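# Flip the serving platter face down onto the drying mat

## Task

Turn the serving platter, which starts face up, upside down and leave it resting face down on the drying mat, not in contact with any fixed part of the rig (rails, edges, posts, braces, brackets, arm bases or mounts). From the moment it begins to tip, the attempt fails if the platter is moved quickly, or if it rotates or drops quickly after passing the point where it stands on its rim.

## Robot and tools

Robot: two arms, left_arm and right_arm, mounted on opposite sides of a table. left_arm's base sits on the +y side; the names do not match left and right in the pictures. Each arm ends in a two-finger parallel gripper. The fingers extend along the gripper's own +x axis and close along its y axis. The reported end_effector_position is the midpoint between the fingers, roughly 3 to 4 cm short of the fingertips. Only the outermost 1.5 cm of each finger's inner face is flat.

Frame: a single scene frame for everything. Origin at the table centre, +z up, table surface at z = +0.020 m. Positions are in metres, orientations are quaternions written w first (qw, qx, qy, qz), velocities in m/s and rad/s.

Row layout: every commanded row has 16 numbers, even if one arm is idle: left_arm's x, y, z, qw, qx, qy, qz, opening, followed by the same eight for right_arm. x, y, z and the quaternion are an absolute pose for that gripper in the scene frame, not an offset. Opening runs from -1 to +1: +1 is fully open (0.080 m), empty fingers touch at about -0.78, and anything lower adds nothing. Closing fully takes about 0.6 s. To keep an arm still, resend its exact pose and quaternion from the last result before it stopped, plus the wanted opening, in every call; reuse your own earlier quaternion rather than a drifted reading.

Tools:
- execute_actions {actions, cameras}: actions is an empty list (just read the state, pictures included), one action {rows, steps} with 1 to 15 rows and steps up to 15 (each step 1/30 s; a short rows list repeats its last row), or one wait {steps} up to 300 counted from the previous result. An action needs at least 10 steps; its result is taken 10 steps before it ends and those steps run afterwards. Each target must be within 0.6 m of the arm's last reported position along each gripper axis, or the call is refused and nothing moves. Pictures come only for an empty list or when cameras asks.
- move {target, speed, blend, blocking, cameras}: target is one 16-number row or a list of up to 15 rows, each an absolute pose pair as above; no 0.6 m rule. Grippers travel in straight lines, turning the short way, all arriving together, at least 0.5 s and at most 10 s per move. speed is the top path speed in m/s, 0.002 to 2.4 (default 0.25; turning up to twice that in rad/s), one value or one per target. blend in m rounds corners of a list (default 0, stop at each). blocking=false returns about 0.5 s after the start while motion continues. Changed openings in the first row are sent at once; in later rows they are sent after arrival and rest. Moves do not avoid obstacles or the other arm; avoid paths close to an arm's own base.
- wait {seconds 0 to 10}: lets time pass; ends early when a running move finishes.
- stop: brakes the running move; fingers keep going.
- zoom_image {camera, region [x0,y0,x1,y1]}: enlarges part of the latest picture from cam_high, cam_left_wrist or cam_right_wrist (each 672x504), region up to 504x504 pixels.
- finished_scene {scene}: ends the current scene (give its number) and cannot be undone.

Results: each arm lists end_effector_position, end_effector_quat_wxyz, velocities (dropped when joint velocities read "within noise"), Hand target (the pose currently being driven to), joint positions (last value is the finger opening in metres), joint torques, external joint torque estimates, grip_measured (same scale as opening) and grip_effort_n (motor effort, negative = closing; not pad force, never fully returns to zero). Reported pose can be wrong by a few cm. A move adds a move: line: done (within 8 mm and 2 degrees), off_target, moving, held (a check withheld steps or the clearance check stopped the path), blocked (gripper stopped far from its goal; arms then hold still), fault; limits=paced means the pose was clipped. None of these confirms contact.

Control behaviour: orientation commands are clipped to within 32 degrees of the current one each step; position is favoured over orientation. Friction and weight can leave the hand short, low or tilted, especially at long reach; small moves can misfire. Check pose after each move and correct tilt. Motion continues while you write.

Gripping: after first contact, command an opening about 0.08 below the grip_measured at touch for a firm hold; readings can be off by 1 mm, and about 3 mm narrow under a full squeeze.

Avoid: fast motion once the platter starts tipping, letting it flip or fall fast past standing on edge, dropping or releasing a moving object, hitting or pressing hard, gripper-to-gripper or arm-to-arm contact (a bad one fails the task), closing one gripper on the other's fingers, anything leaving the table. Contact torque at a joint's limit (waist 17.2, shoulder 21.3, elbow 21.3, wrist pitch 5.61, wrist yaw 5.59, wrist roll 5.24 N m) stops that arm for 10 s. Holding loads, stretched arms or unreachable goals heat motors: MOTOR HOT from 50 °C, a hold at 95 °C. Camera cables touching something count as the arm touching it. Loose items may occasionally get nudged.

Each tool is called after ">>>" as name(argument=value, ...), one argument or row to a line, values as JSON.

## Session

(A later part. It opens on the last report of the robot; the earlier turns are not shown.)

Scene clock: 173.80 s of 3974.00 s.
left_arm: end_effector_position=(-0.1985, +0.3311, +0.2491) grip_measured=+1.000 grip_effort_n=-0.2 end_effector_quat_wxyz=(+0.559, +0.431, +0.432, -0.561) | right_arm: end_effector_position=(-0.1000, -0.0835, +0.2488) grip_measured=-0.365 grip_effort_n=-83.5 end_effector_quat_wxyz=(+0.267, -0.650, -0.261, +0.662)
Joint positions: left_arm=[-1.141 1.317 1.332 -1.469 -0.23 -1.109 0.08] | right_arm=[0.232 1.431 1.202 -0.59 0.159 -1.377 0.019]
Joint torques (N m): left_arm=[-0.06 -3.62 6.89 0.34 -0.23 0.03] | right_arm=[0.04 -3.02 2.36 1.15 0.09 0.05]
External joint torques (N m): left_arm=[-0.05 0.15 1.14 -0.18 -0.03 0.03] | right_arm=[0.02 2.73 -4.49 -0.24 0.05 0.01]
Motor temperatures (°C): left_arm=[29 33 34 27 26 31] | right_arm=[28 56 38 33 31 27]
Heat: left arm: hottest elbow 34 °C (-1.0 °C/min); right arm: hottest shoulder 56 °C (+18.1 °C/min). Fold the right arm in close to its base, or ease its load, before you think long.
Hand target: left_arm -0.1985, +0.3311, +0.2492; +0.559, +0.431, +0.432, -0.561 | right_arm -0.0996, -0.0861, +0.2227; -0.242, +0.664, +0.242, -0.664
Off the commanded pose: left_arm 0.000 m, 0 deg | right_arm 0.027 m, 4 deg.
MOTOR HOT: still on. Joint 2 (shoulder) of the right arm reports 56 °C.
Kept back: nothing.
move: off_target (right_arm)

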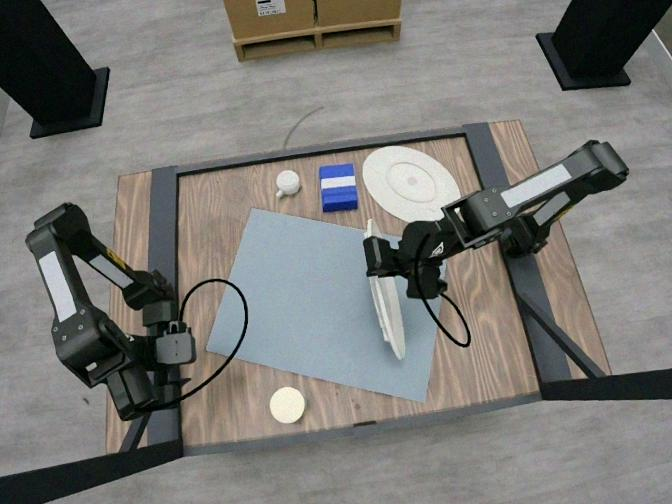

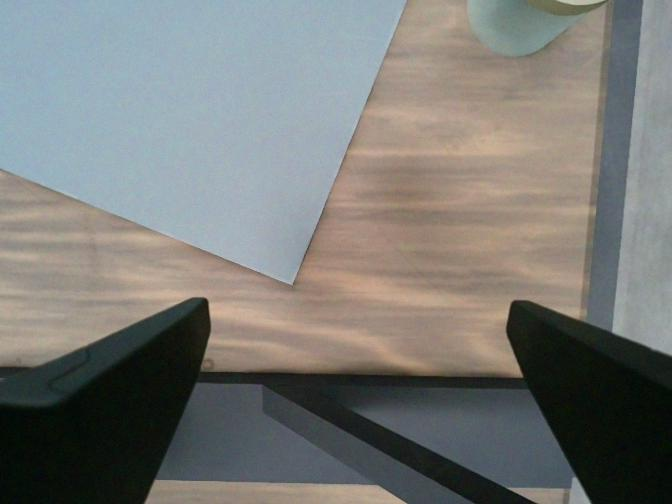

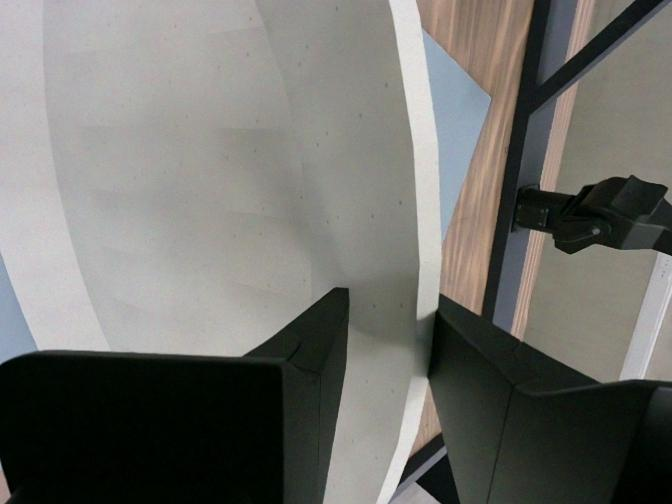

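>>> move(
  target=[
    [-0.1985,0.3311,0.2491,0.559,0.431,0.432,-0.561,1,-0.10,-0.09,0.27,0.147,-0.692,-0.147,0.692,-0.65],
    [-0.1985,0.3311,0.2491,0.559,0.431,0.432,-0.561,1,-0.10,-0.06,0.325,0.165,-0.688,-0.165,0.688,-0.65],
  ],
  speed=0.07,
)

Scene clock: 178.17 s of 3974.00 s.
left_arm: end_effector_position=(-0.1985, +0.3311, +0.2491) grip_measured=+1.000 grip_effort_n=-0.2 end_effector_quat_wxyz=(+0.559, +0.431, +0.432, -0.561) | right_arm: end_effector_position=(-0.1007, -0.0643, +0.2964) grip_measured=-0.635 grip_effort_n=-73.7 end_effector_quat_wxyz=(+0.132, -0.699, -0.134, +0.690)
Joint positions: left_arm=[-1.141 1.317 1.332 -1.469 -0.23 -1.109 0.08] | right_arm=[0.197 1.857 2.04 -1.386 0.09 -1.378 0.006]
Joint torques (N m): left_arm=[-0.04 -3.62 6.89 0.34 -0.23 0.02] | right_arm=[-0.21 -13.61 10.41 1.56 0.24 -0.1]
External joint torques (N m): left_arm=[-0.04 0.21 1.08 -0.19 -0.03 0.02] | right_arm=[-0.22 -5.61 4.55 0.65 0.23 -0.12]
Heat: left arm: hottest elbow 34 °C (-1.0 °C/min); right arm: hottest shoulder 54 °C (+14.2 °C/min). Fold the right arm in close to its base, or ease its load, before you think long.
Hand target: left_arm -0.1985, +0.3311, +0.2492; +0.559, +0.431, +0.432, -0.561 | right_arm -0.0997, -0.0615, +0.3248; -0.165, +0.688, +0.165, -0.688
Off the commanded pose: left_arm 0.000 m, 0 deg | right_arm 0.029 m, 5 deg.
MOTOR HOT: still on. Joint 2 (shoulder) of the right arm reports 54 °C.
Kept back: nothing.
move: off_target (right_arm)

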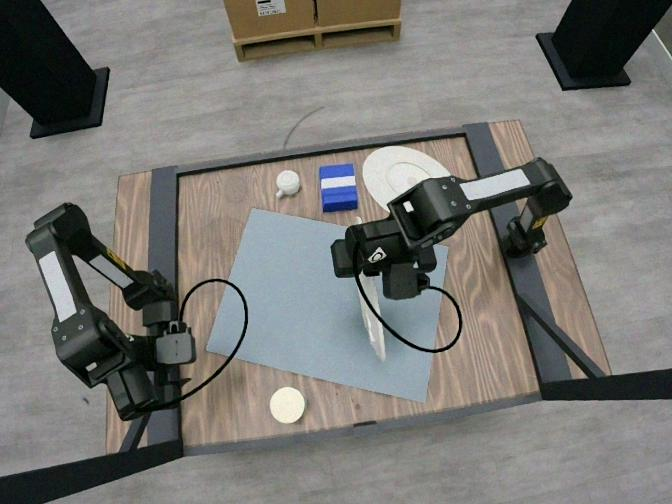

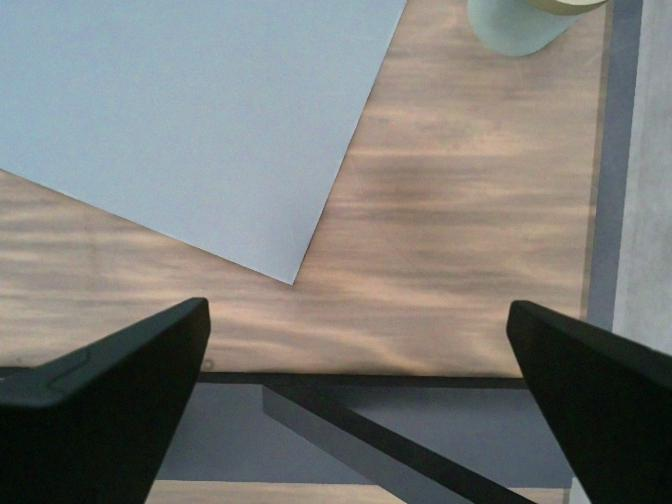

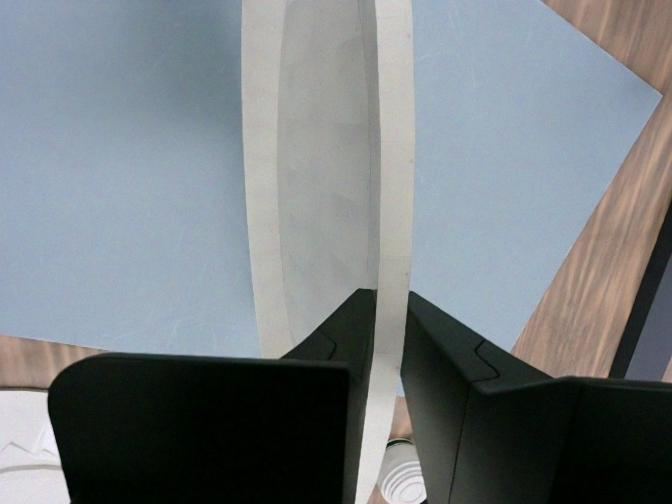

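>>> move(
  target=[
    [-0.1985,0.3311,0.2491,0.559,0.431,0.432,-0.561,1,-0.10,-0.025,0.305,0.183,-0.683,-0.183,0.683,-0.65],
    [-0.1985,0.3311,0.2491,0.559,0.431,0.432,-0.561,1,-0.10,-0.02,0.265,0.183,-0.683,-0.183,0.683,-0.65],
  ],
  speed=0.06,
)

Scene clock: 182.00 s of 3974.00 s.
left_arm: end_effector_position=(-0.1985, +0.3311, +0.2491) grip_measured=+1.000 grip_effort_n=-0.2 end_effector_quat_wxyz=(+0.559, +0.431, +0.432, -0.561) | right_arm: end_effector_position=(-0.1009, -0.0229, +0.2713) grip_measured=-0.634 grip_effort_n=-79.3 end_effector_quat_wxyz=(+0.184, -0.681, -0.183, +0.685) end_effector_velocity=(-0.002, +0.000, +0.001) end_effector_angular_velocity=(+0.016, +0.006, +0.012)
Joint positions: left_arm=[-1.141 1.317 1.332 -1.469 -0.23 -1.109 0.08] | right_arm=[0.178 1.847 1.862 -1.069 0.092 -1.401 0.006]
Joint velocities: left_arm=[within noise] | right_arm=[0.002 -0.012 -0.017 0.022 -0.007 -0.007 0]
Joint torques (N m): left_arm=[-0.05 -3.63 6.89 0.34 -0.23 0.02] | right_arm=[-0.31 -9.73 4 2.16 0.11 -0.09]
External joint torques (N m): left_arm=[-0.05 0.25 1.07 -0.18 -0.04 0.02] | right_arm=[-0.32 -1.32 -2.34 1.05 0.11 -0.11]
Heat: left arm: hottest elbow 34 °C (-1.0 °C/min); right arm: hottest shoulder 54 °C (+13.0 °C/min). Fold the right arm in close to its base, or ease its load, before you think long.
Hand target: left_arm -0.1985, +0.3311, +0.2492; +0.559, +0.431, +0.432, -0.561 | right_arm -0.1000, -0.0201, +0.2650; -0.183, +0.683, +0.183, -0.683
Off the commanded pose: left_arm 0.000 m, 0 deg | right_arm 0.007 m, 0 deg.
MOTOR HOT: still on. Joint 2 (shoulder) of the right arm reports 54 °C.
Kept back: nothing.
move: done

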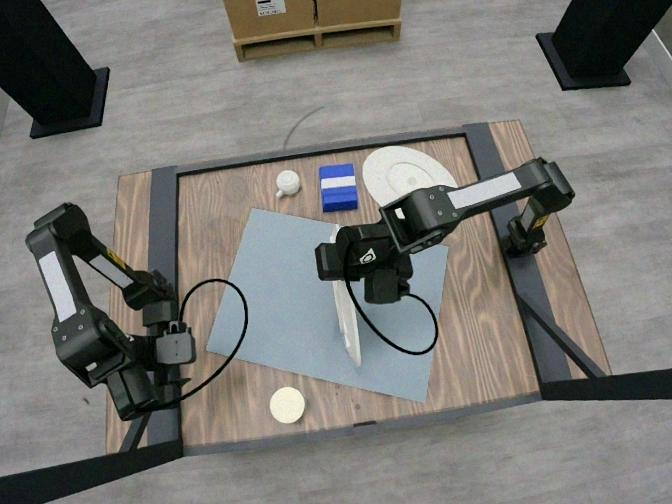

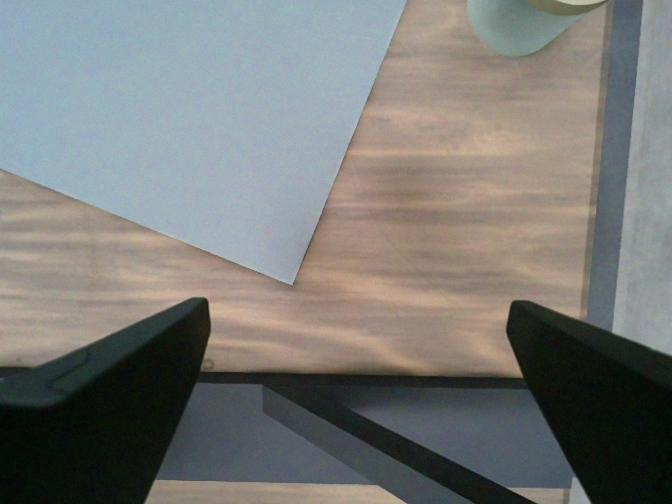

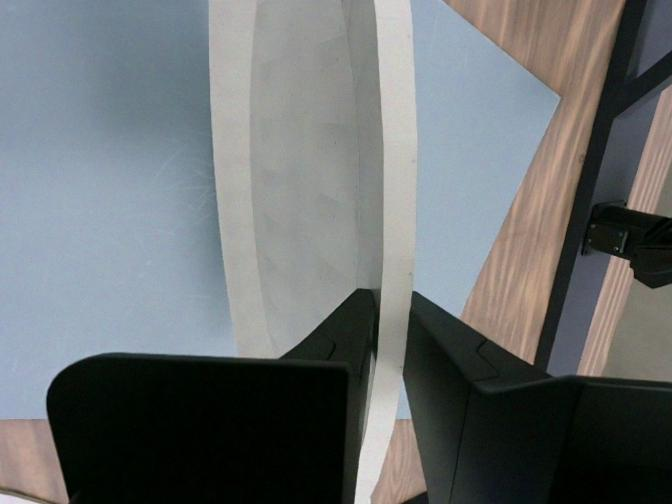

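>>> move(
  target=[
    [-0.1985,0.3311,0.2491,0.559,0.431,0.432,-0.561,1,-0.10,-0.080,0.257,0.2706,-0.6533,-0.2706,0.6533,-0.65],
    [-0.1985,0.3311,0.2491,0.559,0.431,0.432,-0.561,1,-0.10,-0.13,0.227,0.3536,-0.612,-0.3536,0.612,-0.65],
  ],
  speed=0.06,
)

Scene clock: 188.73 s of 3974.00 s.
left_arm: end_effector_position=(-0.1985, +0.3311, +0.2491) grip_measured=+1.000 grip_effort_n=-0.2 end_effector_quat_wxyz=(+0.559, +0.431, +0.432, -0.561) | right_arm: end_effector_position=(-0.1002, -0.1314, +0.2302) grip_measured=-0.622 grip_effort_n=-83.5 end_effector_quat_wxyz=(+0.352, -0.612, -0.353, +0.614)
Joint positions: left_arm=[-1.141 1.317 1.332 -1.469 -0.23 -1.109 0.08] | right_arm=[0.325 1.118 0.725 -0.159 0.289 -1.393 0.007]
Joint torques (N m): left_arm=[-0.03 -3.62 6.9 0.34 -0.23 0.02] | right_arm=[0.02 -3.56 4.8 2.69 0.26 -0.03]
External joint torques (N m): left_arm=[-0.04 0.25 1.07 -0.19 -0.03 0.02] | right_arm=[0 0.08 -2.24 1.08 0.19 -0.08]
Motor temperatures (°C): left_arm=[29 33 34 27 25 31] | right_arm=[28 51 38 35 31 27]
Heat: left arm: hottest elbow 34 °C (-2.0 °C/min); right arm: hottest shoulder 51 °C (+7.0 °C/min). Fold the right arm in close to its base, or ease its load, before you think long.
Hand target: left_arm -0.1985, +0.3311, +0.2492; +0.559, +0.431, +0.432, -0.561 | right_arm -0.1000, -0.1301, +0.2270; -0.354, +0.612, +0.354, -0.612
Off the commanded pose: left_arm 0.000 m, 0 deg | right_arm 0.004 m, 0 deg.
MOTOR HOT: still on. Joint 2 (shoulder) of the right arm reports 51 °C.
Kept back: nothing.
move: done

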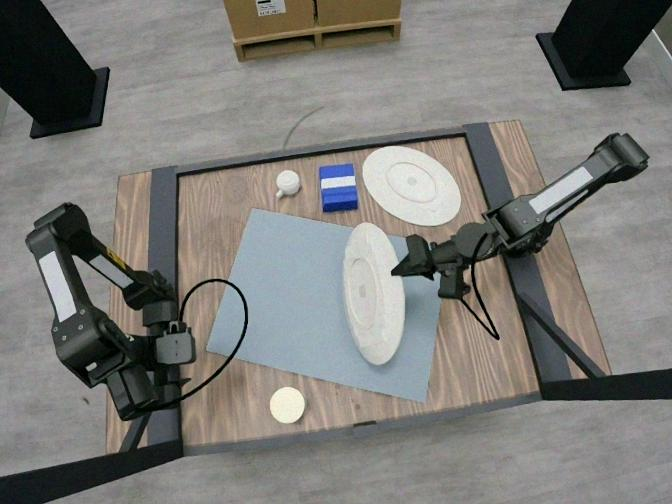

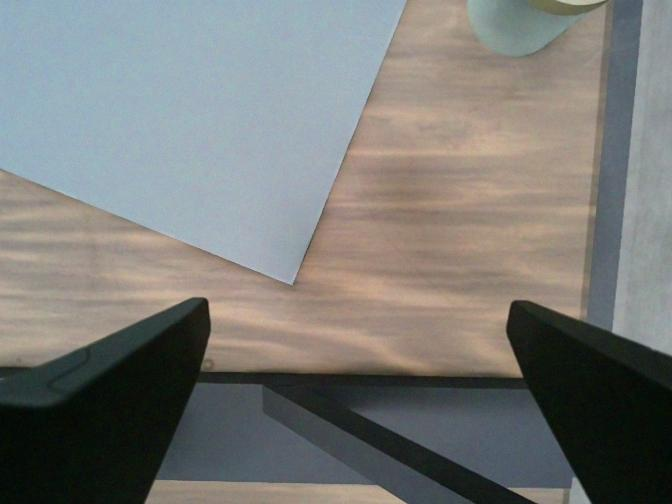

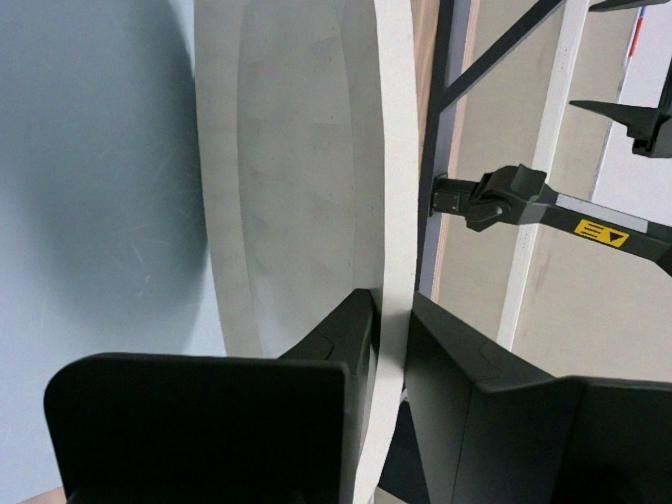

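>>> move(
  target=[
    [-0.1985,0.3311,0.2491,0.559,0.431,0.432,-0.561,1,-0.10,-0.163,0.196,0.4106,-0.5757,-0.4106,0.5757,-0.65],
    [-0.1985,0.3311,0.2491,0.559,0.431,0.432,-0.561,1,-0.10,-0.195,0.158,0.464,-0.5337,-0.464,0.5337,-0.65],
  ],
  speed=0.06,
)

Scene clock: 192.77 s of 3974.00 s.
left_arm: end_effector_position=(-0.1985, +0.3311, +0.2491) grip_measured=+1.000 grip_effort_n=-0.2 end_effector_quat_wxyz=(+0.559, +0.431, +0.432, -0.561) | right_arm: end_effector_position=(-0.1016, -0.1963, +0.1598) grip_measured=-0.610 grip_effort_n=-83.5 end_effector_quat_wxyz=(+0.465, -0.528, -0.466, +0.536) end_effector_velocity=(-0.001, +0.000, +0.002) end_effector_angular_velocity=(+0.018, -0.009, +0.008)
Joint positions: left_arm=[-1.141 1.317 1.332 -1.469 -0.23 -1.109 0.08] | right_arm=[0.538 1.096 0.021 0.919 0.54 -1.482 0.008]
Joint velocities: left_arm=[within noise] | right_arm=[-0.002 0.022 -0.007 0.051 -0.007 -0.022 0]
Joint torques (N m): left_arm=[-0.05 -3.63 6.89 0.34 -0.23 0.02] | right_arm=[-0.79 -0.65 4.78 1.54 0.08 -0.11]
External joint torques (N m): left_arm=[-0.05 0.21 1.13 -0.17 -0.03 0.02] | right_arm=[-0.79 1.21 -0.62 -0.13 0.04 -0.16]
Heat: left arm: hottest elbow 34 °C (-1.0 °C/min); right arm: hottest shoulder 48 °C (+1.0 °C/min). Fold the right arm in close to its base, or ease its load, before you think long.
Hand target: left_arm -0.1985, +0.3311, +0.2492; +0.559, +0.431, +0.432, -0.561 | right_arm -0.1000, -0.1951, +0.1580; -0.464, +0.534, +0.464, -0.534
Off the commanded pose: left_arm 0.000 m, 0 deg | right_arm 0.003 m, 1 deg.
MOTOR HOT: still on. Joint 2 (shoulder) of the right arm reports 48 °C.
Kept back: nothing.
move: done

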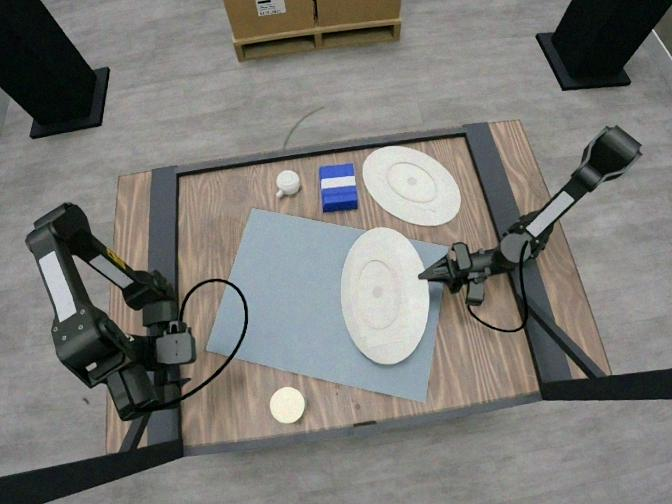

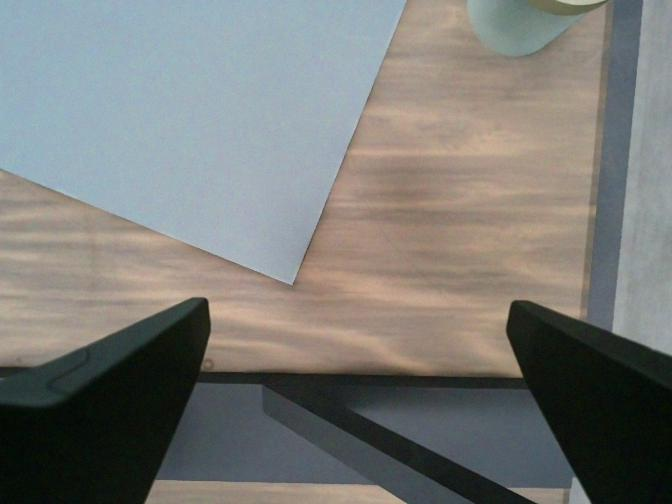

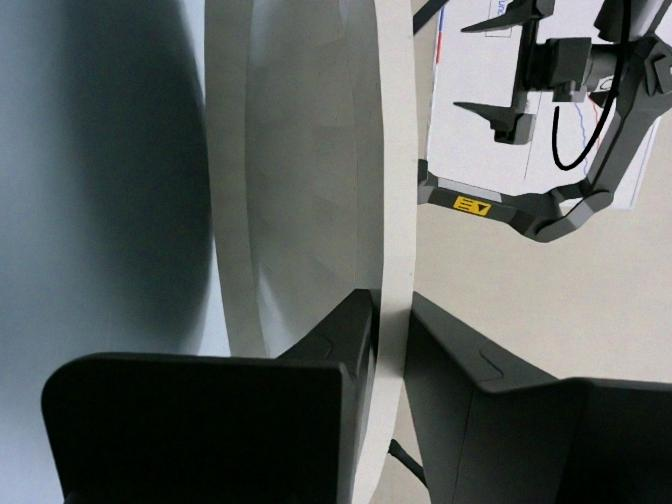

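>>> move(
  target=[-0.1985,0.3311,0.2491,0.559,0.431,0.432,-0.561,1,-0.10,-0.17,0.112,0.5213,-0.4777,-0.5213,0.4777,-0.65],
  speed=0.05,
)

Scene clock: 195.77 s of 3974.00 s.
left_arm: end_effector_position=(-0.1985, +0.3311, +0.2491) grip_measured=+1.000 grip_effort_n=-0.2 end_effector_quat_wxyz=(+0.559, +0.431, +0.432, -0.561) | right_arm: end_effector_position=(-0.1017, -0.1790, +0.1142) grip_measured=-0.621 grip_effort_n=-83.5 end_effector_quat_wxyz=(+0.461, -0.542, -0.457, +0.534)
Joint positions: left_arm=[-1.141 1.317 1.332 -1.469 -0.23 -1.109 0.08] | right_arm=[0.494 1.76 0.014 1.564 0.514 -1.485 0.007]
Joint torques (N m): left_arm=[-0.06 -3.62 6.89 0.34 -0.23 0.02] | right_arm=[-1.77 -0.83 4.82 1.35 0.13 0.06]
External joint torques (N m): left_arm=[-0.06 0.2 1.08 -0.19 -0.04 0.02] | right_arm=[-1.77 2.79 2.68 -0.35 0.08 0]
Heat: left arm: hottest elbow 34 °C (-1.0 °C/min); right arm: hottest shoulder 47 °C (-2.0 °C/min).
Hand target: left_arm -0.1985, +0.3311, +0.2492; +0.559, +0.431, +0.432, -0.561 | right_arm -0.0999, -0.1703, +0.1126; -0.466, +0.546, +0.451, -0.530
Off the commanded pose: left_arm 0.000 m, 0 deg | right_arm 0.009 m, 14 deg.
MOTOR HOT: cleared for the motors of the right arm.
joint read past its limit (right arm) — joint 4 (wrist pitch), upper limit.
joint sent to its limit (right arm) — joint 4 (wrist pitch), upper limit.
Kept back: nothing.
move: off_target (right_arm)

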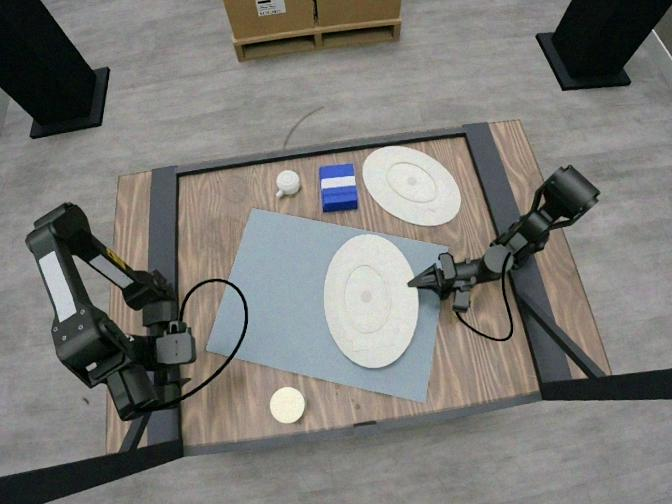

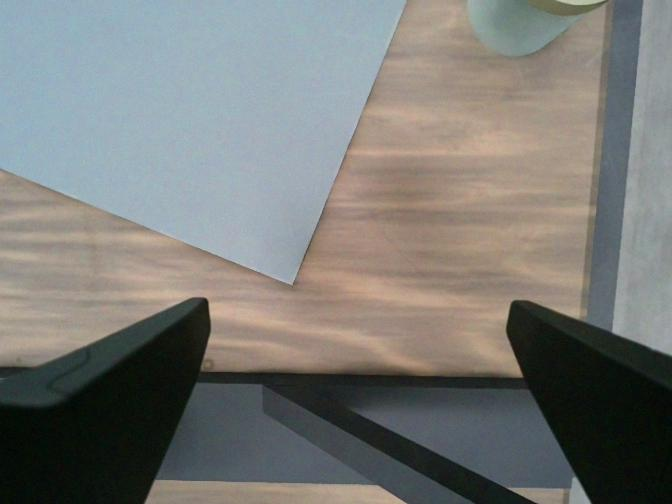

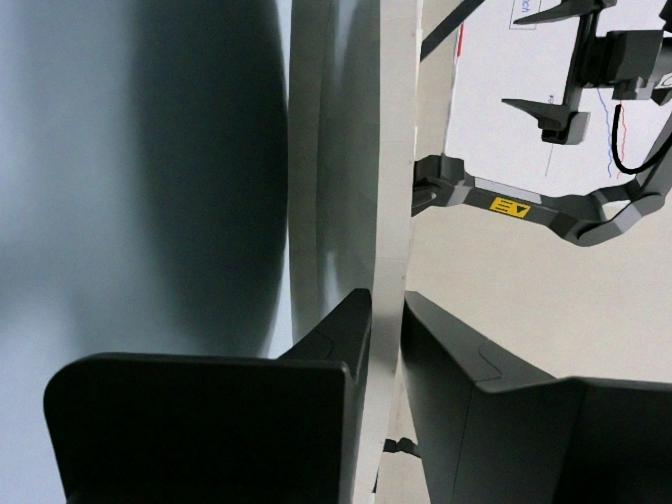

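>>> move(
  target=[
    [-0.1985,0.3311,0.2491,0.559,0.431,0.432,-0.561,1,-0.10,-0.178,0.114,0.4545,-0.5417,-0.4545,0.5417,-0.5],
    [-0.1985,0.3311,0.2491,0.559,0.431,0.432,-0.561,1,-0.10,-0.178,0.112,0.4545,-0.5417,-0.4545,0.5417,-0.3],
  ],
  speed=0.04,
)

Scene clock: 198.13 s of 3974.00 s.
left_arm: end_effector_position=(-0.1985, +0.3311, +0.2491) grip_measured=+1.000 grip_effort_n=-0.2 end_effector_quat_wxyz=(+0.559, +0.431, +0.432, -0.561) | right_arm: end_effector_position=(-0.0990, -0.1797, +0.1068) grip_measured=-0.303 grip_effort_n=10.0 end_effector_quat_wxyz=(+0.447, -0.550, -0.450, +0.543)
Joint positions: left_arm=[-1.141 1.317 1.332 -1.469 -0.23 -1.109 0.08] | right_arm=[0.471 1.745 0.01 1.513 0.481 -1.478 0.021]
Joint torques (N m): left_arm=[-0.06 -3.62 6.89 0.34 -0.23 0.02] | right_arm=[-0.15 -4.92 1.66 2.53 0 -0.01]
External joint torques (N m): left_arm=[-0.04 0.24 1.04 -0.2 -0.03 0.02] | right_arm=[-0.16 -1.36 -0.54 0.83 -0.06 -0.06]
Motor temperatures (°C): left_arm=[29 33 34 27 25 31] | right_arm=[28 46 36 37 31 27]
Heat: left arm: hottest elbow 34 °C (-1.0 °C/min); right arm: hottest shoulder 46 °C (-4.1 °C/min).
Hand target: left_arm -0.1985, +0.3311, +0.2492; +0.559, +0.431, +0.432, -0.561 | right_arm -0.1000, -0.1780, +0.1120; -0.454, +0.542, +0.454, -0.542
Off the commanded pose: left_arm 0.000 m, 0 deg | right_arm 0.006 m, 1 deg.
Kept back: nothing.
move: done

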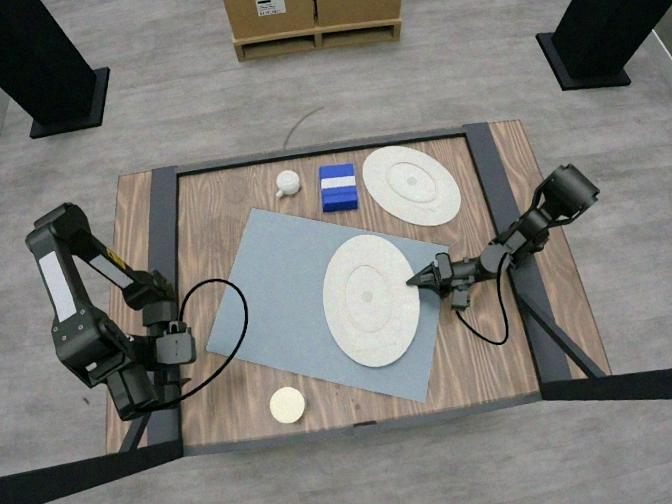

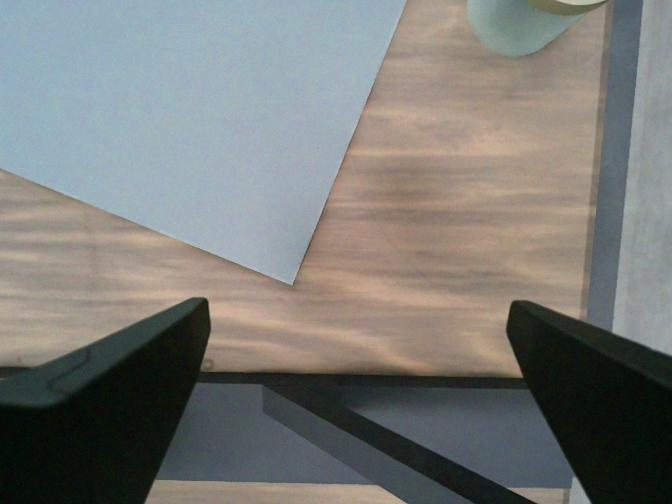

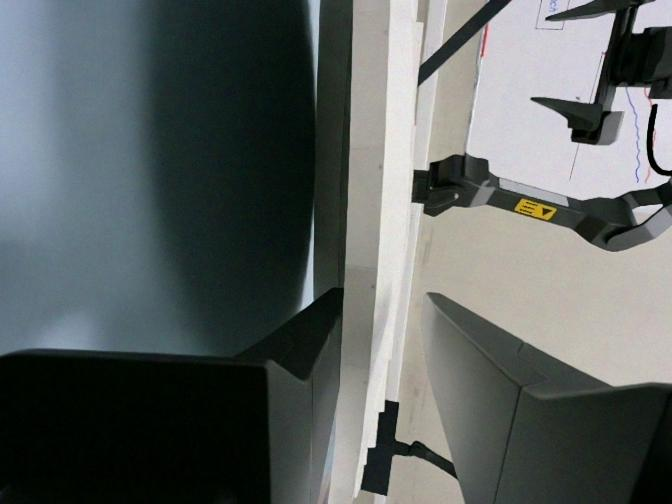

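>>> move(
  target=[
    [-0.1985,0.3311,0.2491,0.559,0.431,0.432,-0.561,1,-0.10,-0.178,0.098,0.38,-0.5963,-0.38,0.5963,-0.3],
    [-0.1985,0.3311,0.2491,0.559,0.431,0.432,-0.561,1,-0.10,-0.178,0.085,0.288,-0.646,-0.288,0.646,-0.3],
    [-0.1985,0.3311,0.2491,0.559,0.431,0.432,-0.561,1,-0.10,-0.178,0.075,0.288,-0.646,-0.288,0.646,0.1],
  ],
  speed=0.06,
)

>>> zoom_image(
  camera="cam_high",
  region=[280, 200, 500, 400],
)

Scene clock: 204.70 s of 3974.00 s.
left_arm: end_effector_position=(-0.1985, +0.3311, +0.2491) grip_measured=+1.000 grip_effort_n=-0.2 end_effector_quat_wxyz=(+0.559, +0.431, +0.432, -0.561) | right_arm: end_effector_position=(-0.1014, -0.1748, +0.0804) grip_measured=+0.096 grip_effort_n=16.0 end_effector_quat_wxyz=(+0.292, -0.644, -0.293, +0.644)
Joint positions: left_arm=[-1.141 1.317 1.332 -1.469 -0.23 -1.109 0.08] | right_arm=[0.381 1.317 0.324 0.235 0.296 -1.303 0.039]
Joint torques (N m): left_arm=[-0.05 -3.63 6.88 0.35 -0.23 0.02] | right_arm=[-0.46 -3.47 3.63 1.42 -0.08 0.2]
External joint torques (N m): left_arm=[-0.05 0.21 1.08 -0.17 -0.04 0.02] | right_arm=[-0.46 0.07 -1.85 -0.02 -0.18 0.16]
Heat: left arm: hottest elbow 34 °C (-1.0 °C/min); right arm: hottest shoulder 44 °C (-9.0 °C/min).
Hand target: left_arm -0.1985, +0.3311, +0.2492; +0.559, +0.431, +0.432, -0.561 | right_arm -0.1000, -0.1780, +0.0751; -0.288, +0.646, +0.288, -0.646
Off the commanded pose: left_arm 0.000 m, 0 deg | right_arm 0.006 m, 1 deg.
Kept back: nothing.
move: done

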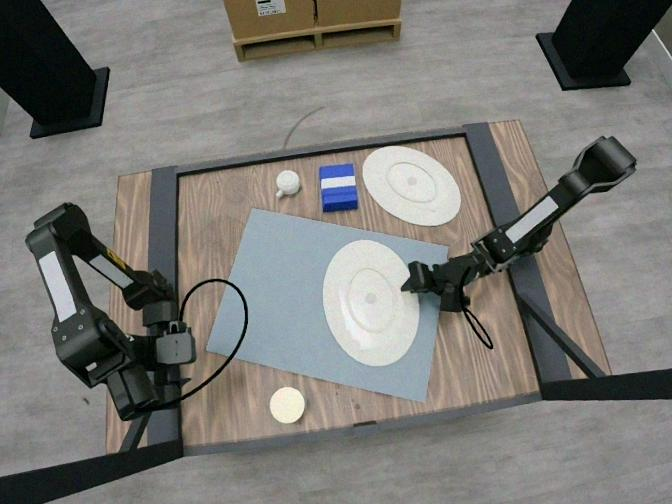

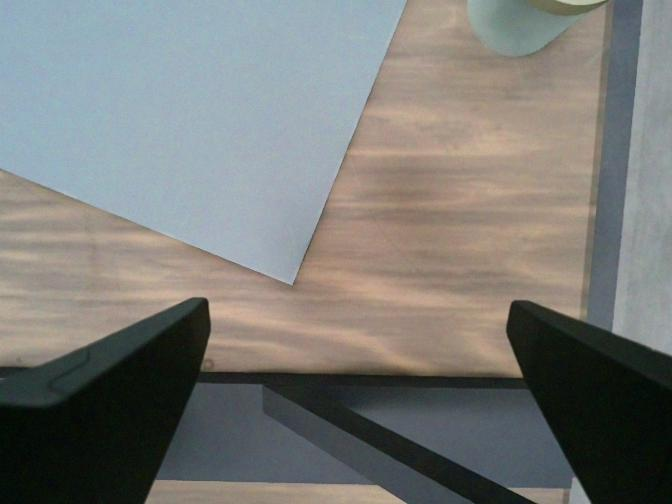

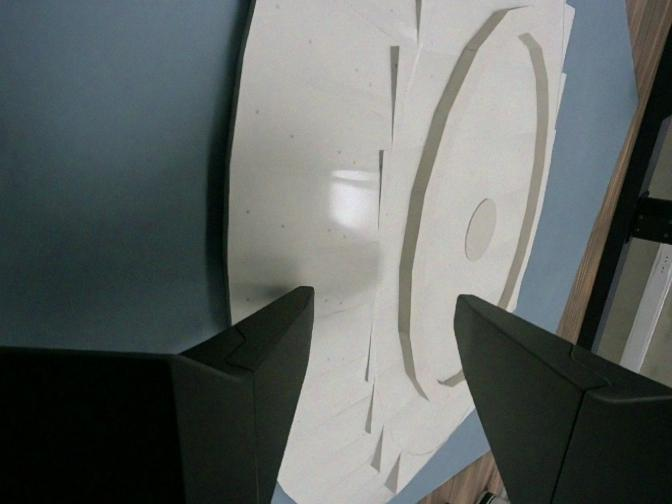

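Scaled by 2.291 from the camera's 672x504 image, which has a finer 960x720 frame.

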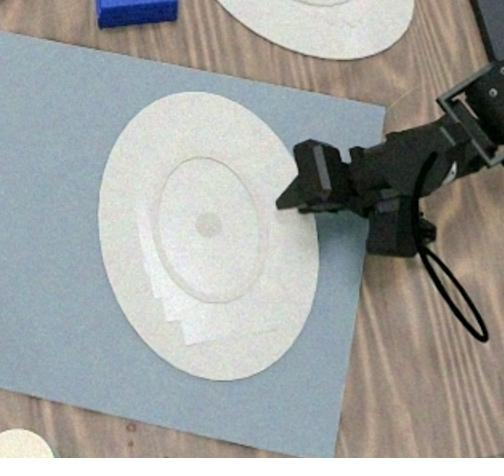

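>>> move(
  target=[
    [-0.1985,0.3311,0.2491,0.559,0.431,0.432,-0.561,1,-0.10,-0.178,0.069,0.288,-0.646,-0.288,0.646,0.1],
    [-0.1985,0.3311,0.2491,0.559,0.431,0.432,-0.561,1,-0.10,-0.178,0.069,0.288,-0.646,-0.288,0.646,0.33],
    [-0.1985,0.3311,0.2491,0.559,0.431,0.432,-0.561,1,-0.10,-0.235,0.07,0.288,-0.646,-0.288,0.646,0.33],
  ],
  speed=0.03,
)

>>> zoom_image(
  camera="cam_high",
  region=[280, 200, 500, 400],
)

Scene clock: 208.63 s of 3974.00 s.
left_arm: end_effector_position=(-0.1985, +0.3311, +0.2491) grip_measured=+1.000 grip_effort_n=-0.2 end_effector_quat_wxyz=(+0.559, +0.431, +0.432, -0.561) | right_arm: end_effector_position=(-0.1017, -0.2319, +0.0727) grip_measured=+0.326 grip_effort_n=16.0 end_effector_quat_wxyz=(+0.289, -0.643, -0.290, +0.647)
Joint positions: left_arm=[-1.141 1.317 1.332 -1.469 -0.23 -1.109 0.08] | right_arm=[0.537 1.039 0.17 0.063 0.399 -1.18 0.05]
Joint torques (N m): left_arm=[-0.05 -3.62 6.88 0.34 -0.23 0.02] | right_arm=[0.11 -3.22 3.77 0.97 0.29 0.2]
External joint torques (N m): left_arm=[-0.05 0.21 1.08 -0.18 -0.03 0.02] | right_arm=[0.11 -1.28 -2.17 -0.44 0.14 0.16]
Heat: left arm: hottest elbow 34 °C (-1.0 °C/min); right arm: hottest shoulder 42 °C (-13.1 °C/min).
Hand target: left_arm -0.1985, +0.3311, +0.2492; +0.559, +0.431, +0.432, -0.561 | right_arm -0.0999, -0.2349, +0.0698; -0.288, +0.646, +0.288, -0.646
Off the commanded pose: left_arm 0.000 m, 0 deg | right_arm 0.004 m, 0 deg.
Kept back: nothing.
move: done

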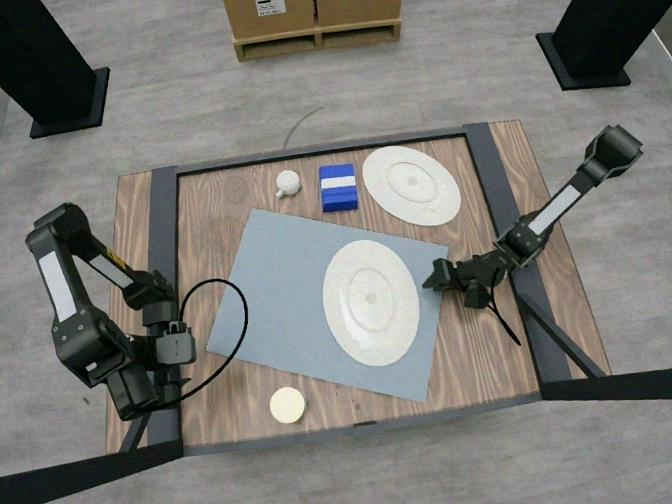

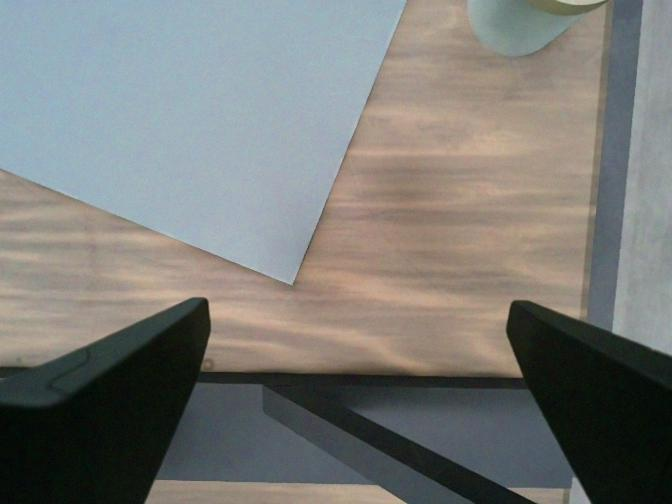

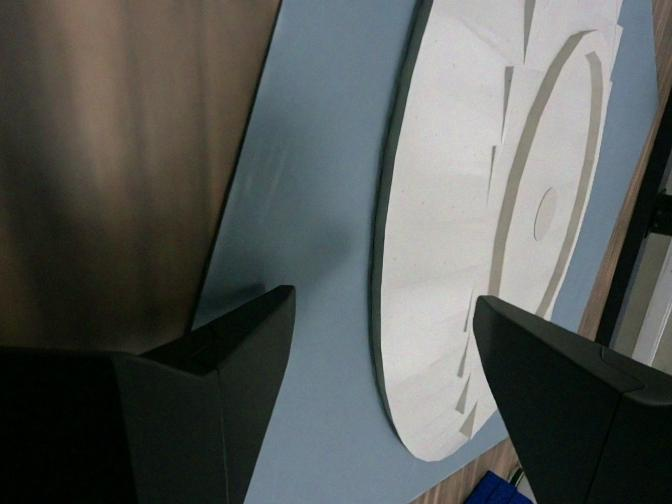

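Scaled by 2.291 from the camera's 672x504 image, which has a finer 960x720 frame.

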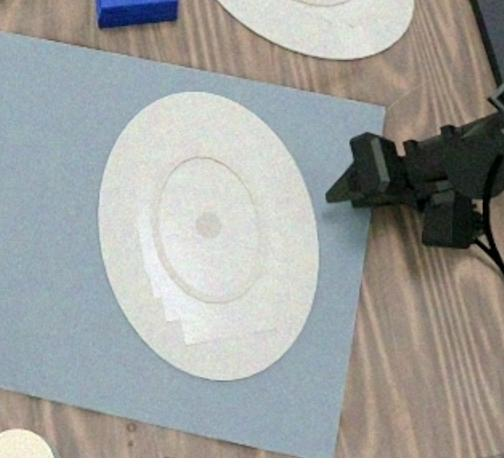

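Face down, flat on the mat, and clear.

>>> finished_scene(
  scene=1,
)

The scene is finished: the task was done.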